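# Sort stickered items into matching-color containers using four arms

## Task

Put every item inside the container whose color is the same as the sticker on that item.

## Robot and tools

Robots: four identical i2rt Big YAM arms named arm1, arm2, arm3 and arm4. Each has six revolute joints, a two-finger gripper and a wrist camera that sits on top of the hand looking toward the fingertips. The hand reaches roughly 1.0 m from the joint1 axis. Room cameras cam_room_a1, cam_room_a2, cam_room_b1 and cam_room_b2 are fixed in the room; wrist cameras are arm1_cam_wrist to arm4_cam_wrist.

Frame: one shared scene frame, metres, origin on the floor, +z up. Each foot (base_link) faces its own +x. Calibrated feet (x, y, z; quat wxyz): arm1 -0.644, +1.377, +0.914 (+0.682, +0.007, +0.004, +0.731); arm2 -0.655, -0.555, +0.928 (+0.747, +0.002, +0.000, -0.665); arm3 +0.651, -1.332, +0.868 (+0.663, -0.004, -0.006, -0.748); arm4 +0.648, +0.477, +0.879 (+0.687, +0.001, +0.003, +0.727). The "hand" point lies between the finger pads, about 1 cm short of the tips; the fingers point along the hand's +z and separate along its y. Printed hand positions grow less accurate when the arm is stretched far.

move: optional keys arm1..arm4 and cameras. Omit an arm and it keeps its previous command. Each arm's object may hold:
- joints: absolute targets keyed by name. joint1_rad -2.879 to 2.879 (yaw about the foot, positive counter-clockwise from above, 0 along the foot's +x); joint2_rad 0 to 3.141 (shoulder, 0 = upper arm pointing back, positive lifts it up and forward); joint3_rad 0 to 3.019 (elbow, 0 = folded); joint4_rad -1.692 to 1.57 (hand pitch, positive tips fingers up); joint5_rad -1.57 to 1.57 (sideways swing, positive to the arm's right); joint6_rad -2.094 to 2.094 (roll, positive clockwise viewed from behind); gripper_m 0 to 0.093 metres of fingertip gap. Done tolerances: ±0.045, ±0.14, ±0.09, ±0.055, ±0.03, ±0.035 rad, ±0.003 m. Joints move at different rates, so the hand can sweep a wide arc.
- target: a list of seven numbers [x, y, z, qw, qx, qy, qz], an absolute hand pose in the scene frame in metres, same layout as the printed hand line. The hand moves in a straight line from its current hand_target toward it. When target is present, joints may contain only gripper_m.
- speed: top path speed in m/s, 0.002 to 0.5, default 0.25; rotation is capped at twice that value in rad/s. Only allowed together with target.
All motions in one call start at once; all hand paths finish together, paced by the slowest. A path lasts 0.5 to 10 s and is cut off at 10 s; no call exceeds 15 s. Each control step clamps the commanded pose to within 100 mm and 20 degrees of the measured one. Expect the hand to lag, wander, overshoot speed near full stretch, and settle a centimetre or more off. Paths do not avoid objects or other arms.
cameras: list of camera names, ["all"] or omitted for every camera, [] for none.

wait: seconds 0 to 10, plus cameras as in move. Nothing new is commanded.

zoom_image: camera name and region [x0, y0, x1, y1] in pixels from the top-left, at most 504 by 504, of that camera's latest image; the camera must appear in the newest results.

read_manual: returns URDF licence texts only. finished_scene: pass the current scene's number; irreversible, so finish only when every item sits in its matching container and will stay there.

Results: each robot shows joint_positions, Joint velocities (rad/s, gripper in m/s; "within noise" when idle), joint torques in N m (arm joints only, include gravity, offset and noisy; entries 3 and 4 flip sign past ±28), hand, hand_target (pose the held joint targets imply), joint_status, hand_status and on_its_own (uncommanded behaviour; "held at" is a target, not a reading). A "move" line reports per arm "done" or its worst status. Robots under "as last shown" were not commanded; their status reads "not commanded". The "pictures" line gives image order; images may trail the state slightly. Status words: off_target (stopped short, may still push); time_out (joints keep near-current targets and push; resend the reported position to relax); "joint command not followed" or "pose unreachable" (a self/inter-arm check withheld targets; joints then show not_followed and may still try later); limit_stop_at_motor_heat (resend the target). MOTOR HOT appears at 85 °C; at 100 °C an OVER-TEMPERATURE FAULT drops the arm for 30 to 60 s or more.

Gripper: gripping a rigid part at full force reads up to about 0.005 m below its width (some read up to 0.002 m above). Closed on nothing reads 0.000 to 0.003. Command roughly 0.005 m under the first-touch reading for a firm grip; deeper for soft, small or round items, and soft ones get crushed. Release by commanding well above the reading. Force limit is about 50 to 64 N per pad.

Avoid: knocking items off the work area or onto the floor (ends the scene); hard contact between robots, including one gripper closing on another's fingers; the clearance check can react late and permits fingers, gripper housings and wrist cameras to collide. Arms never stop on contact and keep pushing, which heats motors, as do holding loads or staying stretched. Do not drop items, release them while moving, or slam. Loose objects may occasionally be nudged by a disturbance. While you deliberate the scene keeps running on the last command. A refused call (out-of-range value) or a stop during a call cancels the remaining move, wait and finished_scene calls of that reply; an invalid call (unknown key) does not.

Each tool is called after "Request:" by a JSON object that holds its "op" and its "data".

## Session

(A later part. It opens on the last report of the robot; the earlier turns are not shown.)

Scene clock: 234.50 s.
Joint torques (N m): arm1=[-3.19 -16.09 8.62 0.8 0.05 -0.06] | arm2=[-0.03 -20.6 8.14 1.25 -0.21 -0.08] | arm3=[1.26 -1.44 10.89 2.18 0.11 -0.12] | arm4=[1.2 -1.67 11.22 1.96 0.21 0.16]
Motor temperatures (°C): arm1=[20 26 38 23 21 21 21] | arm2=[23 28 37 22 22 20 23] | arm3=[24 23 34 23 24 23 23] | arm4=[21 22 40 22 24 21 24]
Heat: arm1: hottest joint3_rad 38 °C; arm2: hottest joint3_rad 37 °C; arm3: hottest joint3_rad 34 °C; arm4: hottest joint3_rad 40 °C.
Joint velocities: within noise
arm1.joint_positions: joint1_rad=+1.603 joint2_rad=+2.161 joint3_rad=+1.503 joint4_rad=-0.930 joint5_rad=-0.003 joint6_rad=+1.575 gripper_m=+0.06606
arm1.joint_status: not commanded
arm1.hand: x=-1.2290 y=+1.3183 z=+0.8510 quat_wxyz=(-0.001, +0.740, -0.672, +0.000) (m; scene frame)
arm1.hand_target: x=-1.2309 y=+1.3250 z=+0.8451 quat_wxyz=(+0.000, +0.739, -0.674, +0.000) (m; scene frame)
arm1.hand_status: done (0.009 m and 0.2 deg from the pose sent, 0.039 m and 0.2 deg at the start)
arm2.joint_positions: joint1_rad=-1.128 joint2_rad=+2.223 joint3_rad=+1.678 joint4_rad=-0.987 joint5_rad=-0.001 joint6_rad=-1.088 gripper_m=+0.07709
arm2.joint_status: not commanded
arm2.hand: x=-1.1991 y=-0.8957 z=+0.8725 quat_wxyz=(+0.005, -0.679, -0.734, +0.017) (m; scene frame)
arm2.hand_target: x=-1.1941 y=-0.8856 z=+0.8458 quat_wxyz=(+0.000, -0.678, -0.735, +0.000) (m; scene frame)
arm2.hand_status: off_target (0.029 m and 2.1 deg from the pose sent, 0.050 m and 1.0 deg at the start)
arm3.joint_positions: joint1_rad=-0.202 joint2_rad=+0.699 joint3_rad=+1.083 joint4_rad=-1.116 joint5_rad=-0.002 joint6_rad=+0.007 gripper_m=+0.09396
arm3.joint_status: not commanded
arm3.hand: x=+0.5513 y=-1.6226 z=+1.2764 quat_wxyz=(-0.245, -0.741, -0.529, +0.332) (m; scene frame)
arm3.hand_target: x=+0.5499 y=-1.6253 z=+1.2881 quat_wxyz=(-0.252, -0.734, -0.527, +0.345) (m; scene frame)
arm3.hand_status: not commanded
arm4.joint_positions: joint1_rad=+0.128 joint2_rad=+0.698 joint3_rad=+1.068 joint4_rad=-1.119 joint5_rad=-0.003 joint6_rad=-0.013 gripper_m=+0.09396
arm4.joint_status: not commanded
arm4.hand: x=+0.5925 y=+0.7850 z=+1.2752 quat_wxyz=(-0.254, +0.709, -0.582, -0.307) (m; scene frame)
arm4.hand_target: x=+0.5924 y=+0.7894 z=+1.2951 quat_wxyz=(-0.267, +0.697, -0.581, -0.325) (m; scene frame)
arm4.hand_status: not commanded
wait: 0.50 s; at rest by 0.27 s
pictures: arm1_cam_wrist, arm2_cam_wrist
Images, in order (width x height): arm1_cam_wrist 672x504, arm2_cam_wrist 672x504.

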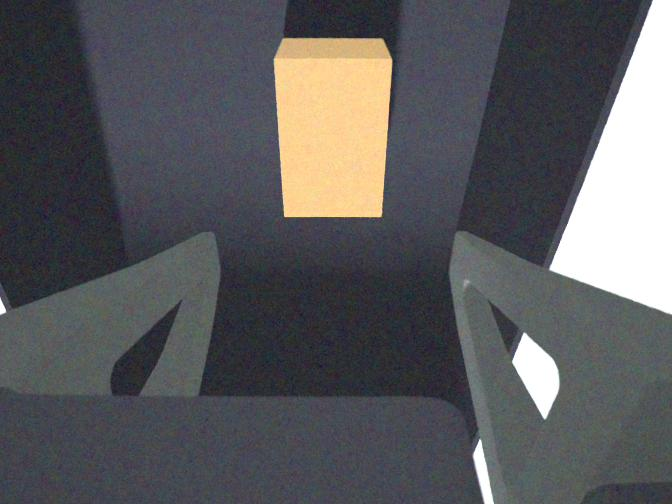

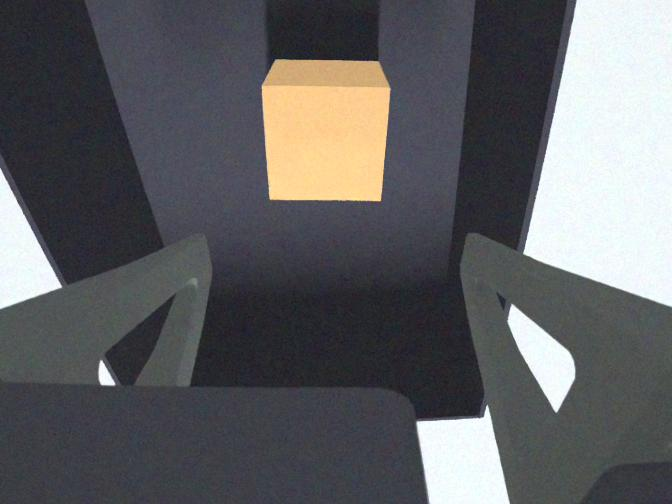

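Request:
{"op": "move", "data": {"arm1": {"target": [-1.2315, 1.325, 0.80, 0, -0.739, 0.6737, 0], "speed": 0.06}, "arm2": {"target": [-1.195, -0.888, 0.805, 0, 0.6775, 0.7355, 0], "speed": 0.06}, "cameras": ["arm1_cam_wrist", "arm2_cam_wrist"]}}

Scene clock: 244.20 s.
Joint torques (N m): arm1=[-2.67 -17.03 7.73 0.85 0.08 -0.04] | arm2=[0.21 -21.13 7.88 1.24 -0.19 -0.05] | arm3=[1.26 -1.44 10.86 2.24 0.11 -0.12] | arm4=[0.91 -1.55 11.29 1.72 0.19 0.15]
Motor temperatures (°C): arm1=[20 26 37 23 21 21 21] | arm2=[23 28 36 22 22 20 23] | arm3=[24 23 34 23 24 23 23] | arm4=[21 22 40 22 24 21 24]
Heat: arm1: hottest joint3_rad 37 °C; arm2: hottest joint3_rad 36 °C; arm3: hottest joint3_rad 34 °C; arm4: hottest joint3_rad 40 °C.
move: arm1 done; arm2 off_target
Joint velocities: within noise
arm1.joint_positions: joint1_rad=+1.603 joint2_rad=+2.235 joint3_rad=+1.500 joint4_rad=-0.848 joint5_rad=-0.003 joint6_rad=+1.575 gripper_m=+0.06606
arm1.joint_status: not commanded
arm1.hand: x=-1.2313 y=+1.3183 z=+0.8076 quat_wxyz=(+0.000, +0.740, -0.672, -0.001) (m; scene frame)
arm1.hand_target: x=-1.2313 y=+1.3250 z=+0.8000 quat_wxyz=(+0.000, +0.739, -0.674, +0.000) (m; scene frame)
arm1.hand_status: done (0.010 m and 0.3 deg from the pose sent, 0.051 m and 0.3 deg at the start)
arm2.joint_positions: joint1_rad=-1.128 joint2_rad=+2.292 joint3_rad=+1.678 joint4_rad=-0.922 joint5_rad=-0.001 joint6_rad=-1.088 gripper_m=+0.07709
arm2.joint_status: not commanded
arm2.hand: x=-1.2006 y=-0.8966 z=+0.8307 quat_wxyz=(+0.005, -0.679, -0.734, +0.015) (m; scene frame)
arm2.hand_target: x=-1.1943 y=-0.8876 z=+0.8058 quat_wxyz=(+0.000, -0.678, -0.735, +0.000) (m; scene frame)
arm2.hand_status: off_target (0.028 m and 1.9 deg from the pose sent, 0.068 m and 2.1 deg at the start)
arm3, arm4: as last shown
pictures: arm1_cam_wrist, arm2_cam_wrist
Images, in order (width x height): arm1_cam_wrist 672x504, arm2_cam_wrist 672x504.

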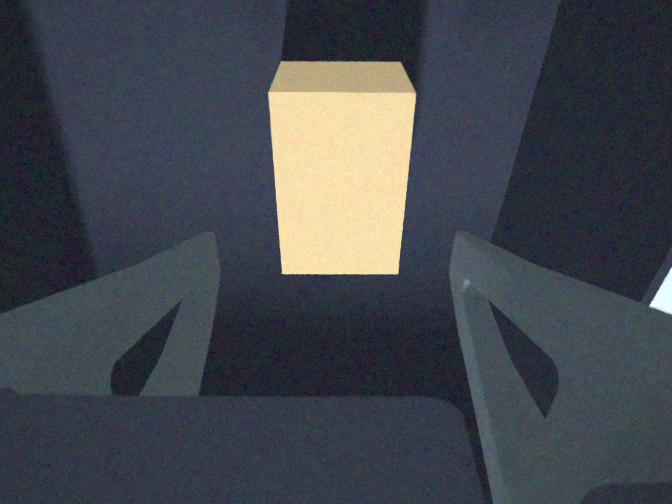

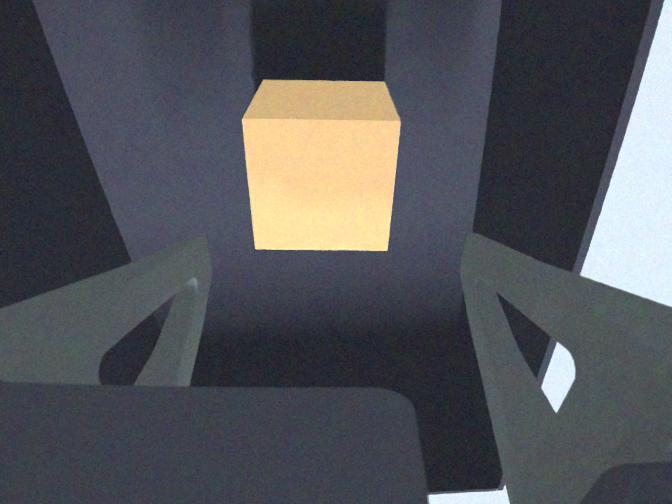

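Request:
{"op": "move", "data": {"arm1": {"target": [-1.230, 1.325, 0.768, 0, -0.739, 0.6737, 0], "speed": 0.05}, "arm2": {"target": [-1.189, -0.886, 0.77, 0, 0.6775, 0.7355, 0], "speed": 0.05}, "cameras": ["arm1_cam_wrist", "arm2_cam_wrist"]}}

Scene clock: 250.03 s.
Joint torques (N m): arm1=[-2.61 -16.73 7.15 0.72 0.1 -0.09] | arm2=[0.38 -21.25 7.45 1.26 -0.19 -0.02] | arm3=[1.32 -1.44 10.91 2.19 0.11 -0.13] | arm4=[0.73 -1.61 11.23 1.92 0.2 0.17]
Motor temperatures (°C): arm1=[20 26 37 23 21 21 21] | arm2=[23 28 35 22 22 20 23] | arm3=[24 23 34 23 24 23 23] | arm4=[21 22 40 22 24 21 24]
Heat: arm1: hottest joint3_rad 37 °C; arm2: hottest joint3_rad 35 °C; arm3: hottest joint3_rad 34 °C; arm4: hottest joint3_rad 40 °C.
move: arm1 off_target; arm2 off_target
Joint velocities: within noise
arm1.joint_positions: joint1_rad=+1.603 joint2_rad=+2.288 joint3_rad=+1.500 joint4_rad=-0.791 joint5_rad=-0.003 joint6_rad=+1.575 gripper_m=+0.06606
arm1.joint_status: not commanded
arm1.hand: x=-1.2320 y=+1.3183 z=+0.7774 quat_wxyz=(+0.002, +0.740, -0.672, -0.003) (m; scene frame)
arm1.hand_target: x=-1.2298 y=+1.3249 z=+0.7681 quat_wxyz=(+0.000, +0.739, -0.674, +0.000) (m; scene frame)
arm1.hand_status: off_target (0.012 m and 0.5 deg from the pose sent, 0.040 m and 0.3 deg at the start)
arm2.joint_positions: joint1_rad=-1.128 joint2_rad=+2.339 joint3_rad=+1.658 joint4_rad=-0.854 joint5_rad=-0.001 joint6_rad=-1.088 gripper_m=+0.07709
arm2.joint_status: not commanded
arm2.hand: x=-1.1966 y=-0.8940 z=+0.7953 quat_wxyz=(+0.005, -0.679, -0.734, +0.015) (m; scene frame)
arm2.hand_target: x=-1.1883 y=-0.8856 z=+0.7707 quat_wxyz=(+0.000, -0.678, -0.735, +0.000) (m; scene frame)
arm2.hand_status: off_target (0.028 m and 1.8 deg from the pose sent, 0.063 m and 1.9 deg at the start)
arm3, arm4: as last shown
pictures: arm1_cam_wrist, arm2_cam_wrist
Images, in order (width x height): arm1_cam_wrist 672x504, arm2_cam_wrist 672x504.

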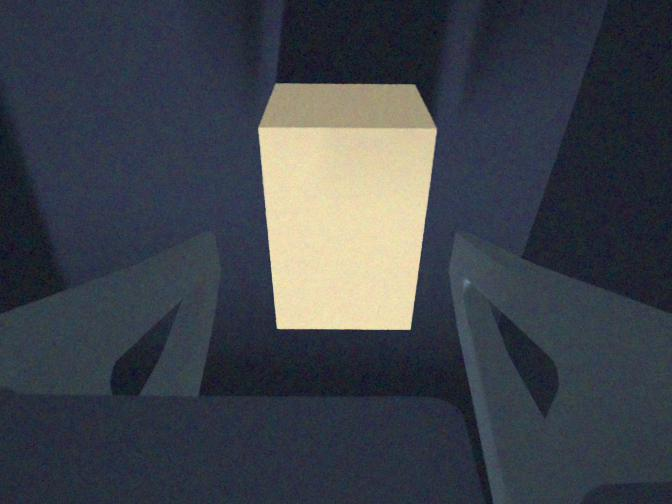

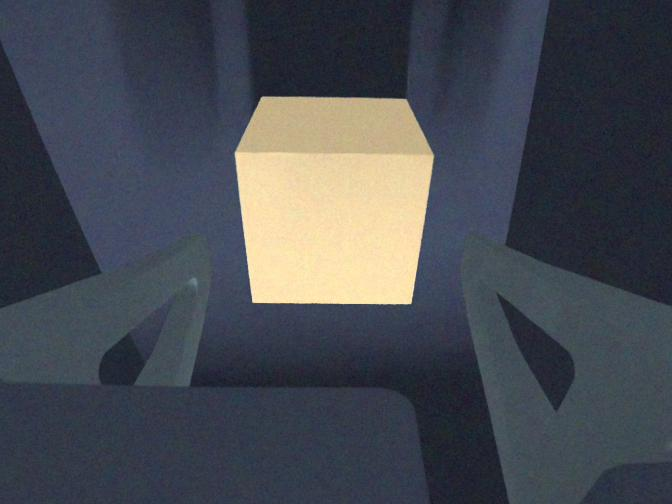

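Request:
{"op": "move", "data": {"arm1": {"target": [-1.226, 1.325, 0.75, 0, -0.739, 0.6737, 0], "speed": 0.04}, "arm2": {"target": [-1.187, -0.886, 0.742, 0, 0.6775, 0.7355, 0], "speed": 0.04}, "cameras": ["arm1_cam_wrist", "arm2_cam_wrist"]}}

Scene clock: 255.17 s.
Joint torques (N m): arm1=[-3.19 -15.97 7.04 0.8 0.1 -0.05] | arm2=[0.56 -21.13 7.45 1.25 -0.19 0] | arm3=[1.26 -1.32 10.95 2.18 0.11 -0.12] | arm4=[0.73 -1.79 11.36 1.81 0.18 0.16]
Motor temperatures (°C): arm1=[20 26 36 23 21 21 21] | arm2=[23 28 35 22 22 20 23] | arm3=[24 23 34 23 24 23 23] | arm4=[21 22 40 22 24 21 24]
Heat: arm1: hottest joint3_rad 36 °C; arm2: hottest joint3_rad 35 °C; arm3: hottest joint3_rad 34 °C; arm4: hottest joint3_rad 40 °C.
move: arm1 off_target; arm2 off_target
Joint velocities: within noise
arm1.joint_positions: joint1_rad=+1.603 joint2_rad=+2.313 joint3_rad=+1.488 joint4_rad=-0.753 joint5_rad=-0.003 joint6_rad=+1.575 gripper_m=+0.06606
arm1.joint_status: not commanded
arm1.hand: x=-1.2283 y=+1.3188 z=+0.7601 quat_wxyz=(+0.002, +0.740, -0.672, -0.003) (m; scene frame)
arm1.hand_target: x=-1.2260 y=+1.3249 z=+0.7503 quat_wxyz=(+0.000, +0.739, -0.674, +0.000) (m; scene frame)
arm1.hand_status: off_target (0.012 m and 0.5 deg from the pose sent, 0.029 m and 0.5 deg at the start)
arm2.joint_positions: joint1_rad=-1.128 joint2_rad=+2.387 joint3_rad=+1.658 joint4_rad=-0.810 joint5_rad=-0.001 joint6_rad=-1.088 gripper_m=+0.07709
arm2.joint_status: not commanded
arm2.hand: x=-1.1947 y=-0.8927 z=+0.7665 quat_wxyz=(+0.004, -0.679, -0.734, +0.014) (m; scene frame)
arm2.hand_target: x=-1.1863 y=-0.8855 z=+0.7428 quat_wxyz=(+0.000, -0.678, -0.735, +0.000) (m; scene frame)
arm2.hand_status: off_target (0.027 m and 1.7 deg from the pose sent, 0.055 m and 1.9 deg at the start)
arm3, arm4: as last shown
pictures: arm1_cam_wrist, arm2_cam_wrist
Images, in order (width x height): arm1_cam_wrist 672x504, arm2_cam_wrist 672x504.

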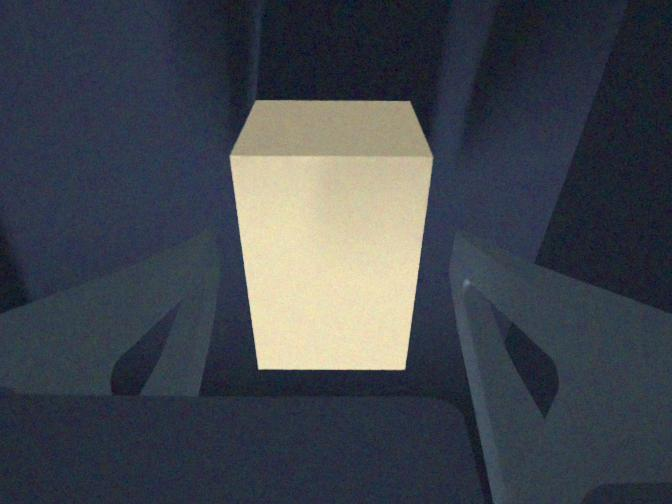

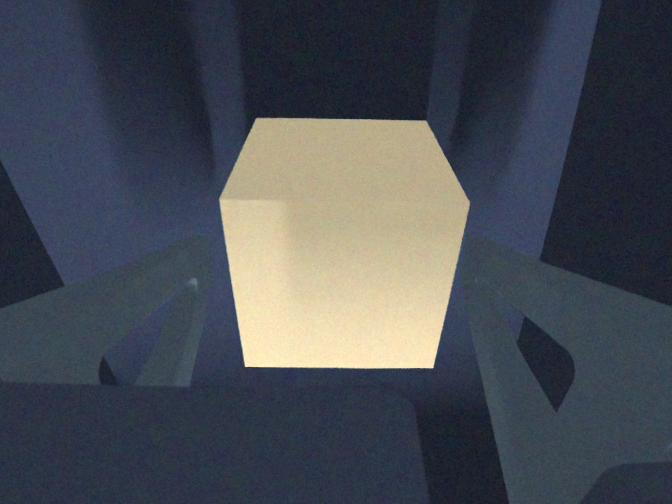

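Request:
{"op": "move", "data": {"arm1": {"joints": {"gripper_m": 0.047}}, "arm2": {"target": [-1.187, -0.886, 0.733, 0, 0.6775, 0.7355, 0], "speed": 0.04, "joints": {"gripper_m": 0.061}}, "cameras": ["arm1_cam_wrist", "arm2_cam_wrist"]}}

Request:
{"op": "move", "data": {"arm1": {"joints": {"gripper_m": 0.037}}, "arm2": {"joints": {"gripper_m": 0.047}}, "cameras": ["arm1_cam_wrist", "arm2_cam_wrist"]}}

Scene clock: 261.30 s.
Joint torques (N m): arm1=[-2.9 -15.62 6.87 0.76 0.08 -0.06] | arm2=[0.5 -21.01 7.77 1.25 -0.18 -0.01] | arm3=[1.38 -1.44 10.93 2.21 0.11 -0.12] | arm4=[0.91 -1.49 11.17 1.7 0.19 0.14]
Motor temperatures (°C): arm1=[20 26 36 23 21 21 21] | arm2=[23 28 34 22 22 20 23] | arm3=[24 23 34 23 24 23 23] | arm4=[21 22 40 22 24 21 24]
Heat: arm1: hottest joint3_rad 36 °C; arm2: hottest joint3_rad 34 °C; arm3: hottest joint3_rad 34 °C; arm4: hottest joint3_rad 40 °C.
move: arm1 done; arm2 off_target
Joint velocities: within noise
arm1.joint_positions: joint1_rad=+1.603 joint2_rad=+2.313 joint3_rad=+1.488 joint4_rad=-0.753 joint5_rad=-0.003 joint6_rad=+1.575 gripper_m=+0.04706
arm1.joint_status: all done
arm1.hand: x=-1.2283 y=+1.3188 z=+0.7601 quat_wxyz=(+0.002, +0.740, -0.672, -0.003) (m; scene frame)
arm1.hand_target: x=-1.2260 y=+1.3249 z=+0.7503 quat_wxyz=(+0.000, +0.739, -0.674, +0.000) (m; scene frame)
arm1.hand_status: not commanded
arm2.joint_positions: joint1_rad=-1.128 joint2_rad=+2.403 joint3_rad=+1.658 joint4_rad=-0.797 joint5_rad=-0.001 joint6_rad=-1.088 gripper_m=+0.06110
arm2.joint_status: all done
arm2.hand: x=-1.1933 y=-0.8918 z=+0.7567 quat_wxyz=(+0.004, -0.679, -0.734, +0.012) (m; scene frame)
arm2.hand_target: x=-1.1863 y=-0.8855 z=+0.7336 quat_wxyz=(+0.000, -0.678, -0.735, +0.000) (m; scene frame)
arm2.hand_status: off_target (0.025 m and 1.5 deg from the pose sent, 0.035 m and 1.7 deg at the start)
arm3, arm4: as last shown
pictures: arm1_cam_wrist, arm2_cam_wrist
Images, in order (width x height): arm1_cam_wrist 672x504, arm2_cam_wrist 672x504.

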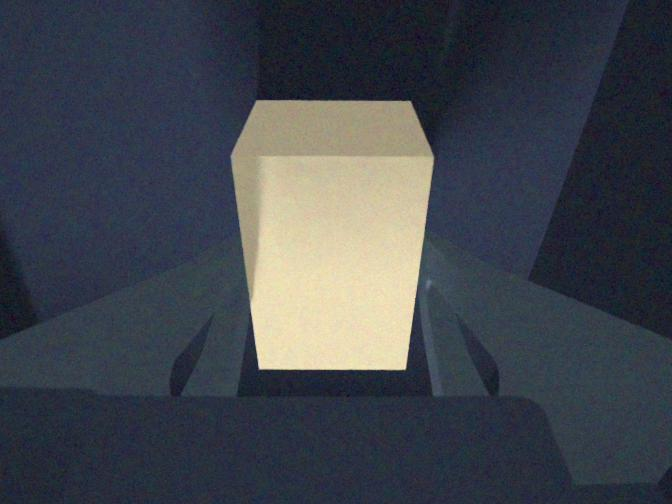

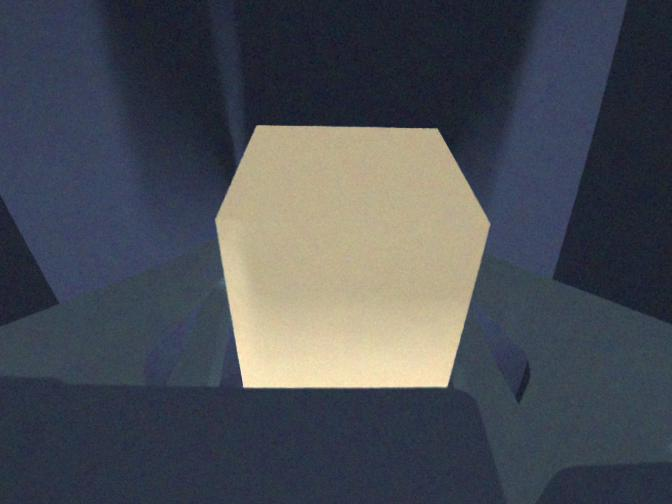

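Scene clock: 261.77 s.
Joint torques (N m): arm1=[-2.78 -15.56 6.94 0.73 0.08 -0.05] | arm2=[0.5 -21.07 7.73 1.25 -0.19 -0.01] | arm3=[1.26 -1.55 10.89 2.24 0.11 -0.12] | arm4=[1.08 -1.38 11.15 1.68 0.21 0.16]
Motor temperatures (°C): arm1=[20 26 36 23 21 21 21] | arm2=[23 28 34 22 22 20 23] | arm3=[24 23 34 23 24 23 23] | arm4=[21 22 40 22 24 21 24]
Heat: arm1: hottest joint3_rad 36 °C; arm2: hottest joint3_rad 34 °C; arm3: hottest joint3_rad 34 °C; arm4: hottest joint3_rad 40 °C.
move: arm1 off_target; arm2 off_target
Joint velocities: within noise
arm1.joint_positions: joint1_rad=+1.603 joint2_rad=+2.313 joint3_rad=+1.488 joint4_rad=-0.753 joint5_rad=-0.003 joint6_rad=+1.575 gripper_m=+0.04289
arm1.joint_status: gripper_m off_target (ended at +0.04292, target +0.03700)
arm1.hand: x=-1.2283 y=+1.3188 z=+0.7601 quat_wxyz=(+0.002, +0.740, -0.672, -0.003) (m; scene frame)
arm1.hand_target: x=-1.2259 y=+1.3249 z=+0.7503 quat_wxyz=(+0.000, +0.739, -0.674, +0.000) (m; scene frame)
arm1.hand_status: not commanded
arm2.joint_positions: joint1_rad=-1.128 joint2_rad=+2.403 joint3_rad=+1.658 joint4_rad=-0.797 joint5_rad=-0.001 joint6_rad=-1.088 gripper_m=+0.05281
arm2.joint_status: gripper_m off_target (ended at +0.05284, target +0.04700)
arm2.hand: x=-1.1934 y=-0.8919 z=+0.7567 quat_wxyz=(+0.004, -0.679, -0.734, +0.012) (m; scene frame)
arm2.hand_target: x=-1.1863 y=-0.8855 z=+0.7336 quat_wxyz=(+0.000, -0.678, -0.735, +0.000) (m; scene frame)
arm2.hand_status: not commanded
arm3, arm4: as last shown
pictures: arm1_cam_wrist, arm2_cam_wrist
Images, in order (width x height): arm1_cam_wrist 672x504, arm2_cam_wrist 672x504.

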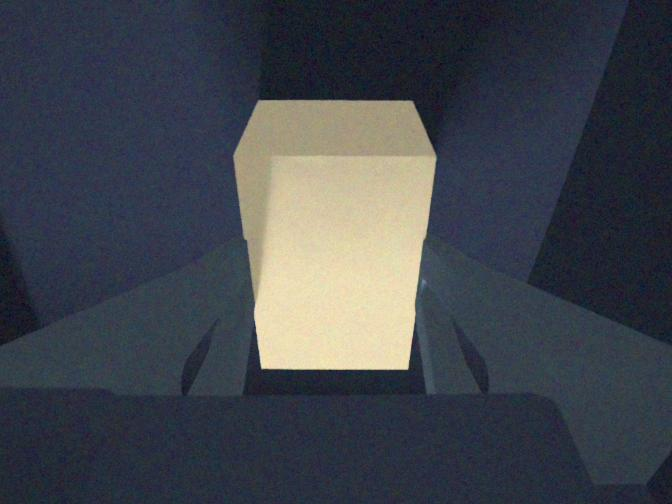

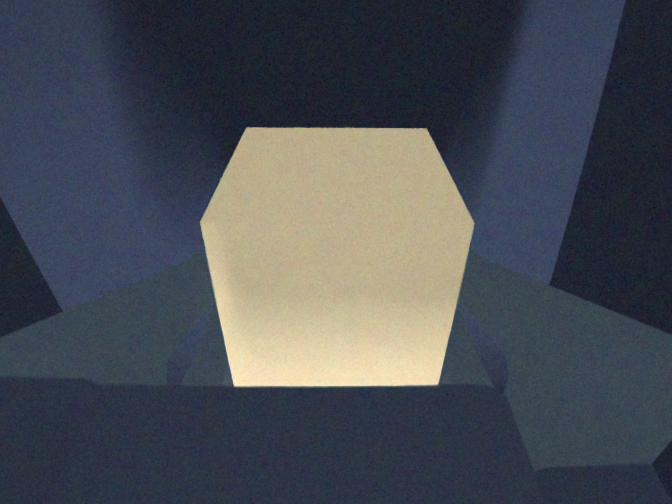

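Request:
{"op": "move", "data": {"arm1": {"target": [-1.229, 1.324, 0.84, 0, -0.739, 0.6737, 0], "speed": 0.08}, "arm2": {"target": [-1.193, -0.889, 0.83, 0, 0.6775, 0.7355, 0], "speed": 0.08}, "cameras": ["arm1_cam_wrist", "arm2_cam_wrist"]}}

Request:
{"op": "move", "data": {"arm1": {"target": [-1.224, 1.321, 0.96, 0, -0.739, 0.6737, 0], "speed": 0.12}, "arm2": {"target": [-1.193, -0.890, 0.96, 0, 0.6775, 0.7355, 0], "speed": 0.12}, "cameras": ["arm1_cam_wrist", "arm2_cam_wrist", "cam_room_b1", "cam_room_b2"]}}

Scene clock: 268.63 s.
Joint torques (N m): arm1=[-2.61 -19.14 9.03 -0.28 0.05 -0.03] | arm2=[0.26 -25.82 9.17 0.12 -0.18 -0.02] | arm3=[1.26 -1.32 10.89 2.22 0.11 -0.12] | arm4=[0.62 -1.49 11.17 1.83 0.23 0.18]
Motor temperatures (°C): arm1=[20 26 35 23 21 21 21] | arm2=[23 28 34 22 22 20 23] | arm3=[24 23 34 23 24 23 23] | arm4=[21 22 40 22 24 21 24]
Heat: arm1: hottest joint3_rad 35 °C; arm2: hottest joint3_rad 34 °C; arm3: hottest joint3_rad 34 °C; arm4: hottest joint3_rad 40 °C.
move: arm1 off_target; arm2 off_target
Joint velocities: within noise
arm1.joint_positions: joint1_rad=+1.603 joint2_rad=+2.204 joint3_rad=+1.481 joint4_rad=-0.895 joint5_rad=-0.003 joint6_rad=+1.575 gripper_m=+0.04290
arm1.joint_status: not commanded
arm1.hand: x=-1.2178 y=+1.3196 z=+0.8203 quat_wxyz=(-0.012, +0.740, -0.672, +0.010) (m; scene frame)
arm1.hand_target: x=-1.2286 y=+1.3241 z=+0.8398 quat_wxyz=(+0.000, +0.739, -0.674, +0.000) (m; scene frame)
arm1.hand_status: off_target (0.023 m and 1.8 deg from the pose sent, 0.080 m and 0.5 deg at the start)
arm2.joint_positions: joint1_rad=-1.128 joint2_rad=+2.303 joint3_rad=+1.658 joint4_rad=-0.936 joint5_rad=-0.001 joint6_rad=-1.088 gripper_m=+0.05281
arm2.joint_status: not commanded
arm2.hand: x=-1.1873 y=-0.8882 z=+0.8170 quat_wxyz=(-0.001, -0.679, -0.734, -0.007) (m; scene frame)
arm2.hand_target: x=-1.1929 y=-0.8888 z=+0.8299 quat_wxyz=(+0.000, -0.678, -0.735, +0.000) (m; scene frame)
arm2.hand_status: off_target (0.014 m and 0.8 deg from the pose sent, 0.073 m and 1.5 deg at the start)
arm3, arm4: as last shown
pictures: arm1_cam_wrist, arm2_cam_wrist
Images, in order (width x height): arm1_cam_wrist 672x504, arm2_cam_wrist 672x504.

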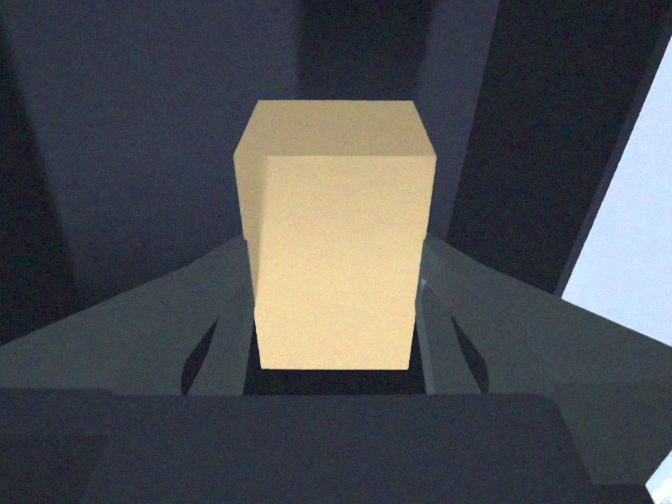

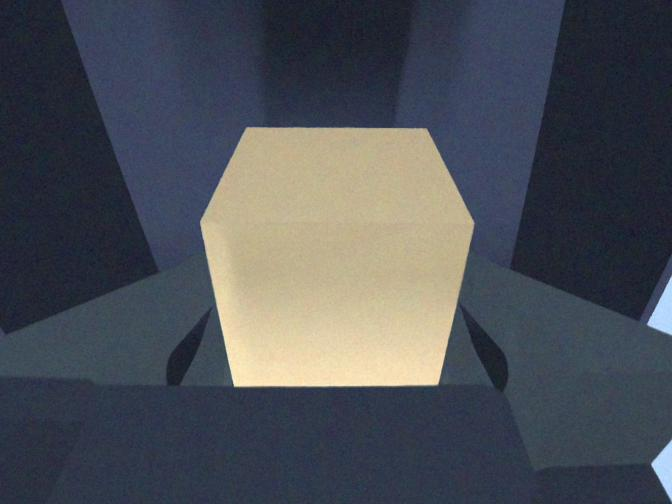

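Scene clock: 270.33 s.
Joint torques (N m): arm1=[-1.96 -17.49 13.35 -0.06 0.08 0.04] | arm2=[0.56 -24.06 13.65 -0.01 -0.16 -0.02] | arm3=[1.2 -1.49 10.95 2.25 0.11 -0.12] | arm4=[1.14 -1.14 11.26 1.81 0.2 0.12]
Motor temperatures (°C): arm1=[20 26 35 23 21 21 21] | arm2=[23 28 34 22 22 20 23] | arm3=[24 23 34 23 24 23 23] | arm4=[21 22 40 22 24 21 24]
Heat: arm1: hottest joint3_rad 35 °C; arm2: hottest joint3_rad 34 °C; arm3: hottest joint3_rad 34 °C; arm4: hottest joint3_rad 40 °C.
move: arm1 off_target; arm2 off_target
Joint velocities: within noise
arm1.joint_positions: joint1_rad=+1.603 joint2_rad=+2.019 joint3_rad=+1.506 joint4_rad=-1.133 joint5_rad=-0.003 joint6_rad=+1.575 gripper_m=+0.04290
arm1.joint_status: not commanded
arm1.hand: x=-1.2021 y=+1.3207 z=+0.9322 quat_wxyz=(-0.023, +0.740, -0.672, +0.020) (m; scene frame)
arm1.hand_target: x=-1.2226 y=+1.3212 z=+0.9602 quat_wxyz=(+0.000, +0.739, -0.674, +0.000) (m; scene frame)
arm1.hand_status: off_target (0.035 m and 3.5 deg from the pose sent, 0.140 m and 1.8 deg at the start)
arm2.joint_positions: joint1_rad=-1.128 joint2_rad=+2.125 joint3_rad=+1.691 joint4_rad=-1.181 joint5_rad=-0.001 joint6_rad=-1.088 gripper_m=+0.05281
arm2.joint_status: not commanded
arm2.hand: x=-1.1762 y=-0.8815 z=+0.9368 quat_wxyz=(-0.006, -0.679, -0.734, -0.023) (m; scene frame)
arm2.hand_target: x=-1.1922 y=-0.8894 z=+0.9603 quat_wxyz=(+0.000, -0.678, -0.735, +0.000) (m; scene frame)
arm2.hand_status: off_target (0.030 m and 2.7 deg from the pose sent, 0.143 m and 0.8 deg at the start)
arm3, arm4: as last shown
pictures: arm1_cam_wrist, arm2_cam_wrist, cam_room_b1, cam_room_b2
Images, in order (width x height): arm1_cam_wrist 672x504, arm2_cam_wrist 672x504, cam_room_b1 672x504, cam_room_b2 672x504.

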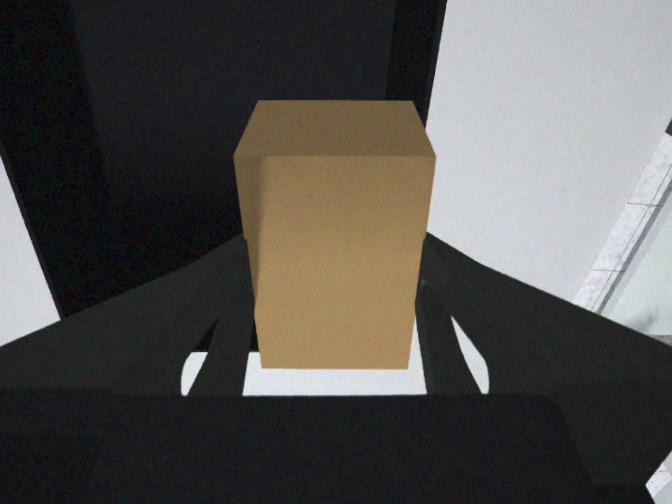

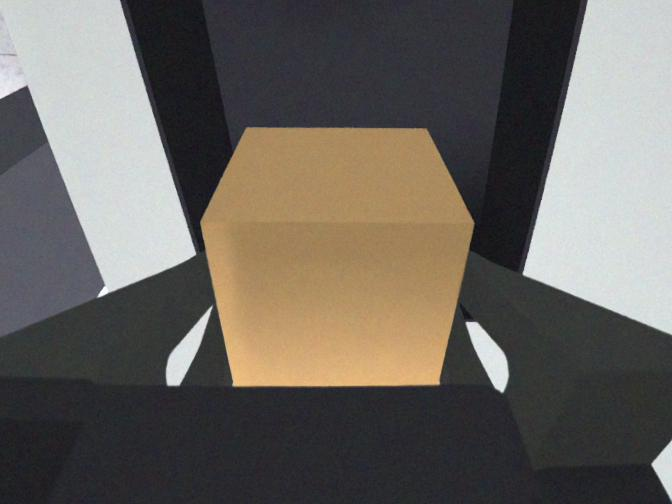

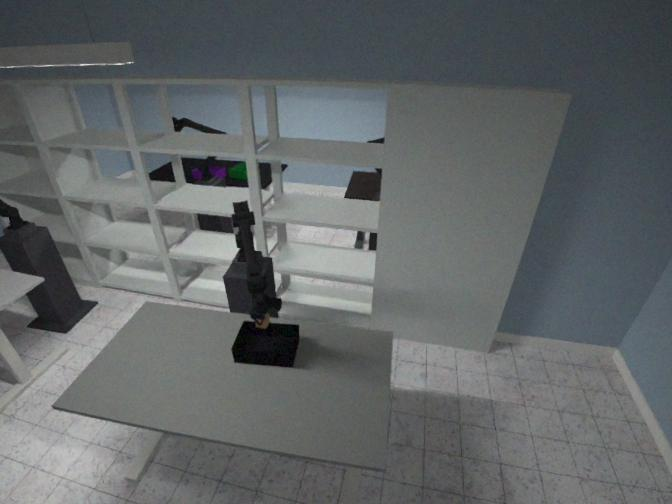

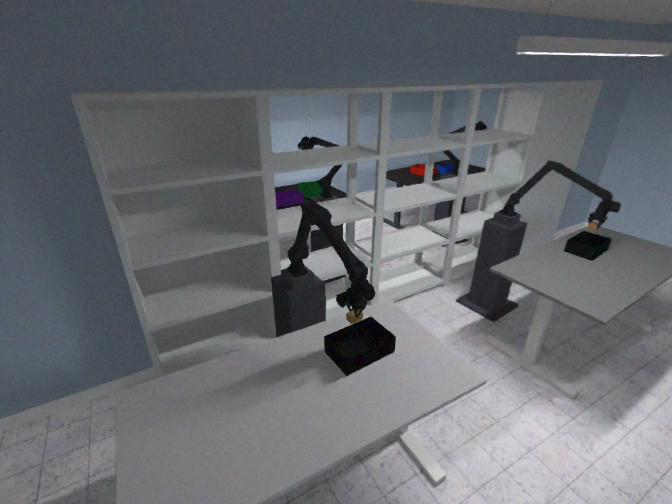

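Request:
{"op": "move", "data": {"arm1": {"target": [-1.20, 1.321, 1.08, 0, -0.739, 0.6737, 0], "speed": 0.15}, "arm2": {"target": [-1.17, -0.880, 1.08, 0, 0.6775, 0.7355, 0], "speed": 0.15}, "cameras": []}}

Request:
{"op": "move", "data": {"arm1": {"joints": {"joint2_rad": 1.7, "joint3_rad": 1.4, "joint4_rad": -0.5}}, "arm2": {"joints": {"joint2_rad": 1.7, "joint3_rad": 1.4, "joint4_rad": -0.5}}, "cameras": ["cam_room_b1", "cam_room_b2"]}}

Request:
{"op": "move", "data": {"arm1": {"joints": {"joint2_rad": 1.5, "joint3_rad": 1.4, "joint4_rad": 0.1}}, "arm2": {"joints": {"joint2_rad": 1.5, "joint3_rad": 1.4, "joint4_rad": 0.1}}, "cameras": ["arm1_cam_wrist", "arm2_cam_wrist", "cam_room_b1", "cam_room_b2"]}}

Scene clock: 283.37 s.
Joint torques (N m): arm1=[-2.37 -15.74 15.12 -0.17 0.04 0.07] | arm2=[0.97 -22.42 14.72 0.02 -0.18 0.04] | arm3=[1.38 -1.38 10.91 2.22 0.11 -0.12] | arm4=[0.91 -1.73 11.17 1.76 0.21 0.16]
Motor temperatures (°C): arm1=[20 26 37 23 21 21 22] | arm2=[23 29 35 22 22 20 24] | arm3=[24 23 34 23 24 23 23] | arm4=[21 21 40 22 24 21 24]
Heat: arm1: hottest joint3_rad 37 °C; arm2: hottest joint3_rad 35 °C; arm3: hottest joint3_rad 34 °C; arm4: hottest joint3_rad 40 °C.
move: arm1 off_target; arm2 off_target
Joint velocities: within noise
arm1.joint_positions: joint1_rad=+1.603 joint2_rad=+1.861 joint3_rad=+1.593 joint4_rad=-1.382 joint5_rad=-0.003 joint6_rad=+1.575 gripper_m=+0.04290
arm1.joint_status: not commanded
arm1.hand: x=-1.1832 y=+1.3221 z=+1.0503 quat_wxyz=(-0.024, +0.740, -0.672, +0.021) (m; scene frame)
arm1.hand_target: x=-1.1985 y=+1.3212 z=+1.0801 quat_wxyz=(+0.000, +0.739, -0.674, +0.000) (m; scene frame)
arm1.hand_status: off_target (0.034 m and 3.6 deg from the pose sent, 0.148 m and 3.4 deg at the start)
arm2.joint_positions: joint1_rad=-1.128 joint2_rad=+1.969 joint3_rad=+1.759 joint4_rad=-1.409 joint5_rad=-0.001 joint6_rad=-1.088 gripper_m=+0.05281
arm2.joint_status: not commanded
arm2.hand: x=-1.1580 y=-0.8703 z=+1.0544 quat_wxyz=(-0.006, -0.679, -0.734, -0.025) (m; scene frame)
arm2.hand_target: x=-1.1690 y=-0.8793 z=+1.0800 quat_wxyz=(+0.000, -0.678, -0.735, +0.000) (m; scene frame)
arm2.hand_status: off_target (0.030 m and 2.9 deg from the pose sent, 0.143 m and 2.7 deg at the start)
arm3.joint_positions: joint1_rad=-0.202 joint2_rad=+0.699 joint3_rad=+1.083 joint4_rad=-1.116 joint5_rad=-0.002 joint6_rad=+0.007 gripper_m=+0.09396
arm3.joint_status: not commanded
arm3.hand: x=+0.5513 y=-1.6226 z=+1.2764 quat_wxyz=(-0.245, -0.741, -0.529, +0.332) (m; scene frame)
arm3.hand_target: x=+0.5499 y=-1.6253 z=+1.2881 quat_wxyz=(-0.252, -0.734, -0.527, +0.345) (m; scene frame)
arm3.hand_status: not commanded
arm4.joint_positions: joint1_rad=+0.128 joint2_rad=+0.698 joint3_rad=+1.068 joint4_rad=-1.119 joint5_rad=-0.003 joint6_rad=-0.013 gripper_m=+0.09396
arm4.joint_status: not commanded
arm4.hand: x=+0.5925 y=+0.7850 z=+1.2752 quat_wxyz=(-0.254, +0.709, -0.582, -0.307) (m; scene frame)
arm4.hand_target: x=+0.5924 y=+0.7894 z=+1.2951 quat_wxyz=(-0.267, +0.697, -0.581, -0.325) (m; scene frame)
arm4.hand_status: not commanded
pictures: none
No camera images: "cameras" was empty.

Scene clock: 284.83 s.
Joint torques (N m): arm1=[-1.38 -14.39 11.92 2.24 0.01 0] | arm2=[0.97 -17.03 11.12 3.03 -0.15 0.11] | arm3=[1.2 -1.38 10.92 2.22 0.11 -0.12] | arm4=[0.85 -1.79 11.33 1.81 0.21 0.16]
Motor temperatures (°C): arm1=[20 26 37 23 21 21 22] | arm2=[23 29 35 22 22 20 24] | arm3=[24 23 34 23 24 23 23] | arm4=[21 21 40 22 24 21 24]
Heat: arm1: hottest joint3_rad 37 °C; arm2: hottest joint3_rad 35 °C; arm3: hottest joint3_rad 34 °C; arm4: hottest joint3_rad 40 °C.
move: arm1 done; arm2 done
Joint velocities: within noise
arm1.joint_positions: joint1_rad=+1.603 joint2_rad=+1.698 joint3_rad=+1.392 joint4_rad=-0.520 joint5_rad=-0.003 joint6_rad=+1.575 gripper_m=+0.04291
arm1.joint_status: all done
arm1.hand: x=-1.3053 y=+1.3094 z=+1.1260 quat_wxyz=(+0.275, +0.689, -0.623, -0.249) (m; scene frame)
arm1.hand_target: x=-1.3113 y=+1.3097 z=+1.1323 quat_wxyz=(+0.285, +0.684, -0.621, -0.256) (m; scene frame)
arm1.hand_status: not commanded
arm2.joint_positions: joint1_rad=-1.128 joint2_rad=+1.683 joint3_rad=+1.404 joint4_rad=-0.523 joint5_rad=-0.001 joint6_rad=-1.088 gripper_m=+0.05282
arm2.joint_status: all done
arm2.hand: x=-1.2233 y=-0.9114 z=+1.1433 quat_wxyz=(+0.098, -0.630, -0.681, +0.361) (m; scene frame)
arm2.hand_target: x=-1.2259 y=-0.9153 z=+1.1340 quat_wxyz=(+0.098, -0.628, -0.682, +0.361) (m; scene frame)
arm2.hand_status: not commanded
arm3, arm4: as last shown
pictures: cam_room_b1, cam_room_b2
Images, in order (width x height): cam_room_b1 672x504, cam_room_b2 672x504.

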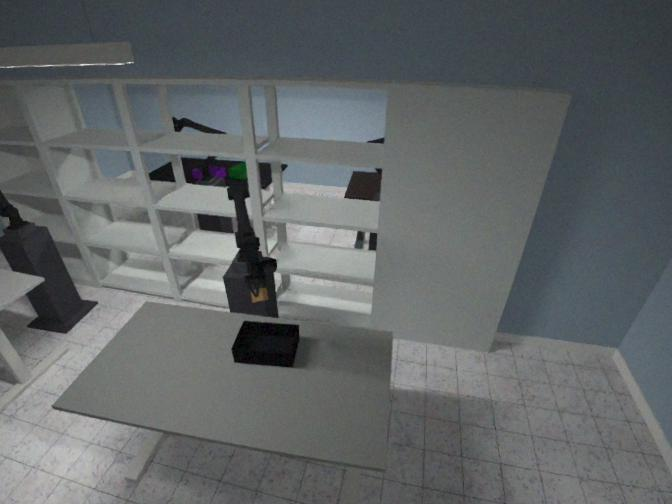

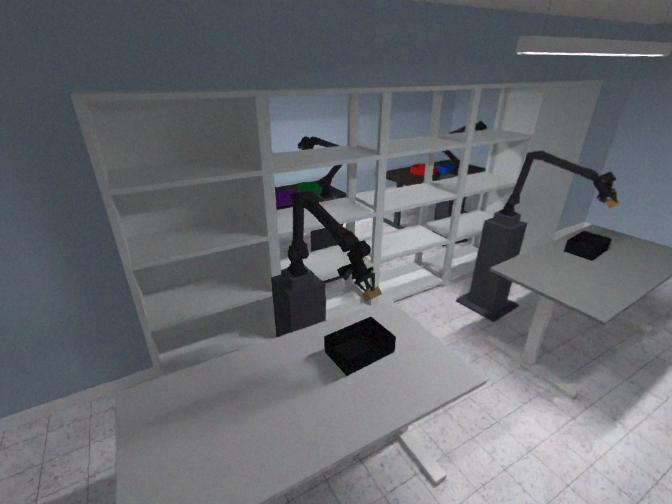

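Scene clock: 286.17 s.
Joint torques (N m): arm1=[-2.02 -10.34 14.31 2.7 0.02 -0.07] | arm2=[0.85 -13.98 13 3.66 -0.06 0.12] | arm3=[1.26 -1.38 10.91 2.21 0.12 -0.12] | arm4=[1.08 -1.38 11.18 1.88 0.2 0.15]
Motor temperatures (°C): arm1=[20 26 37 23 21 21 22] | arm2=[23 29 35 22 22 20 24] | arm3=[24 23 34 23 24 23 23] | arm4=[21 21 40 22 24 21 24]
Heat: arm1: hottest joint3_rad 37 °C; arm2: hottest joint3_rad 35 °C; arm3: hottest joint3_rad 34 °C; arm4: hottest joint3_rad 40 °C.
move: arm1 done; arm2 done
Joint velocities: within noise
arm1.joint_positions: joint1_rad=+1.603 joint2_rad=+1.491 joint3_rad=+1.377 joint4_rad=+0.077 joint5_rad=-0.003 joint6_rad=+1.575 gripper_m=+0.04291
arm1.joint_status: all done
arm1.hand: x=-1.3178 y=+1.3071 z=+1.3845 quat_wxyz=(+0.519, +0.531, -0.479, -0.468) (m; scene frame)
arm1.hand_target: x=-1.3218 y=+1.3076 z=+1.3993 quat_wxyz=(+0.530, +0.521, -0.470, -0.476) (m; scene frame)
arm1.hand_status: not commanded
arm2.joint_positions: joint1_rad=-1.128 joint2_rad=+1.476 joint3_rad=+1.392 joint4_rad=+0.074 joint5_rad=-0.001 joint6_rad=-1.088 gripper_m=+0.05282
arm2.joint_status: all done
arm2.hand: x=-1.2327 y=-0.9178 z=+1.4046 quat_wxyz=(+0.184, -0.483, -0.523, +0.678) (m; scene frame)
arm2.hand_target: x=-1.2388 y=-0.9239 z=+1.4008 quat_wxyz=(+0.184, -0.479, -0.522, +0.682) (m; scene frame)
arm2.hand_status: not commanded
arm3, arm4: as last shown
pictures: arm1_cam_wrist, arm2_cam_wrist, cam_room_b1, cam_room_b2
Images, in order (width x height): arm1_cam_wrist 672x504, arm2_cam_wrist 672x504, cam_room_b1 672x504, cam_room_b2 672x504.

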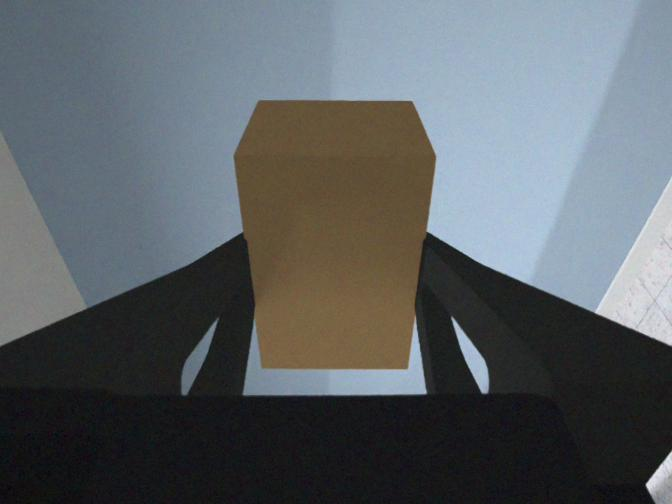

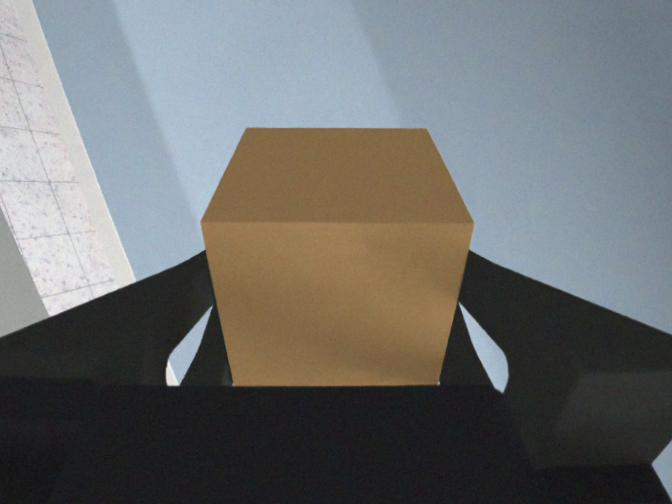

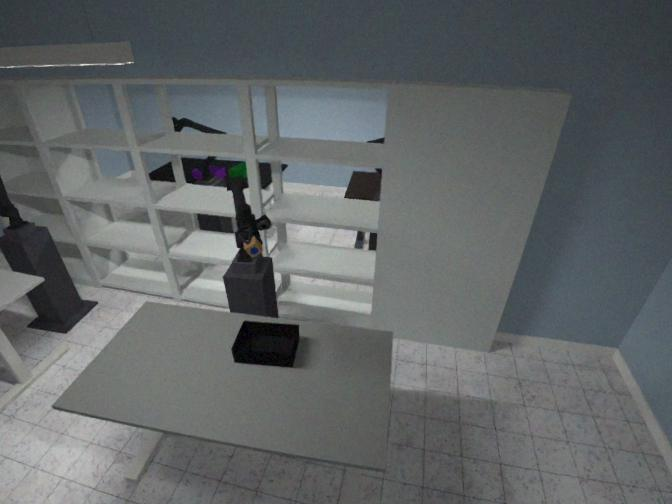

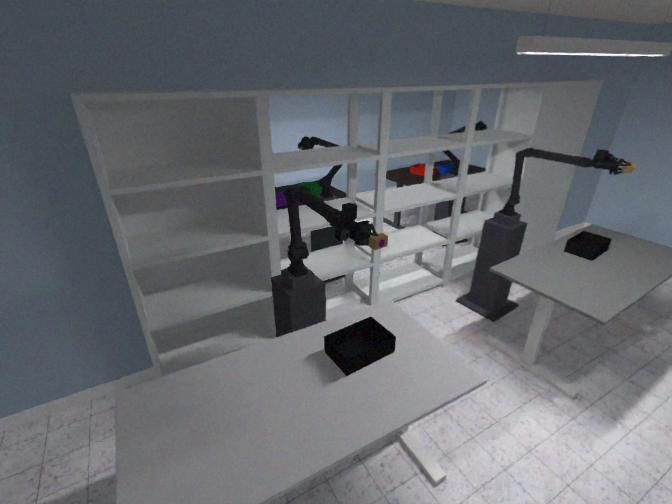

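Request:
{"op": "zoom_image", "data": {"camera": "cam_room_b1", "region": [220, 210, 290, 270]}}

Request:
{"op": "zoom_image", "data": {"camera": "cam_room_b2", "region": [340, 210, 410, 270]}}

Request:
{"op": "zoom_image", "data": {"camera": "cam_room_b2", "region": [580, 135, 650, 195]}}

Request:
{"op": "zoom_image", "data": {"camera": "cam_room_b1", "region": [0, 175, 70, 235]}}

Scaled by 7.200.

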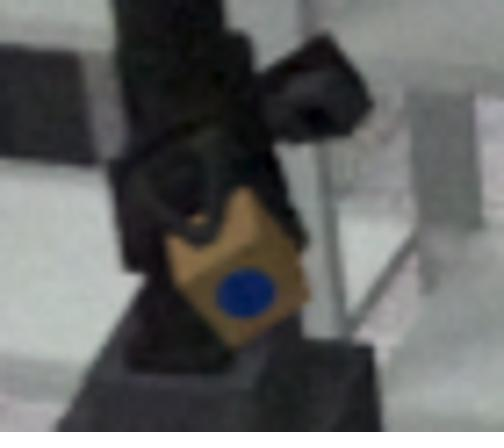

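Scaled by 7.200.

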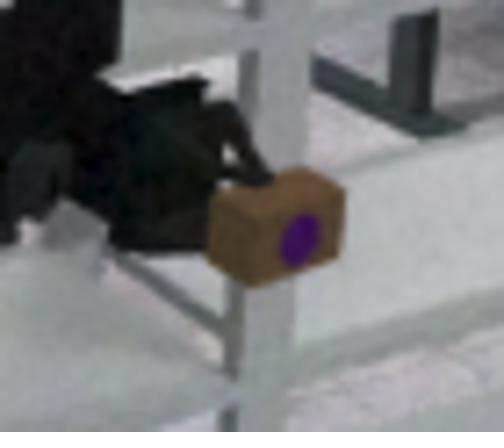

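Scaled by 7.200.

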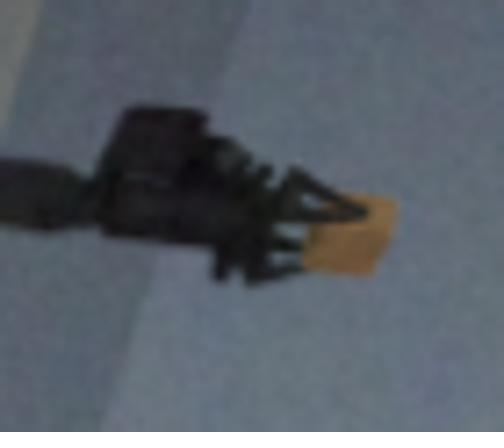

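Scaled by 7.200.

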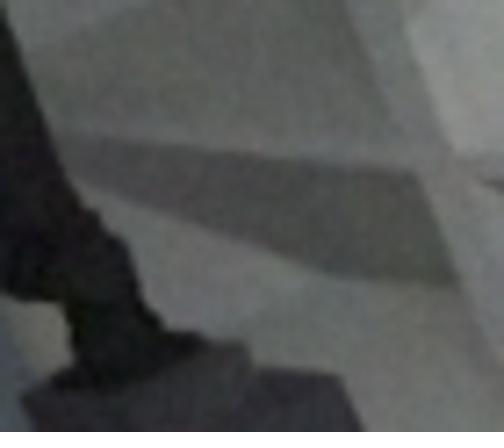

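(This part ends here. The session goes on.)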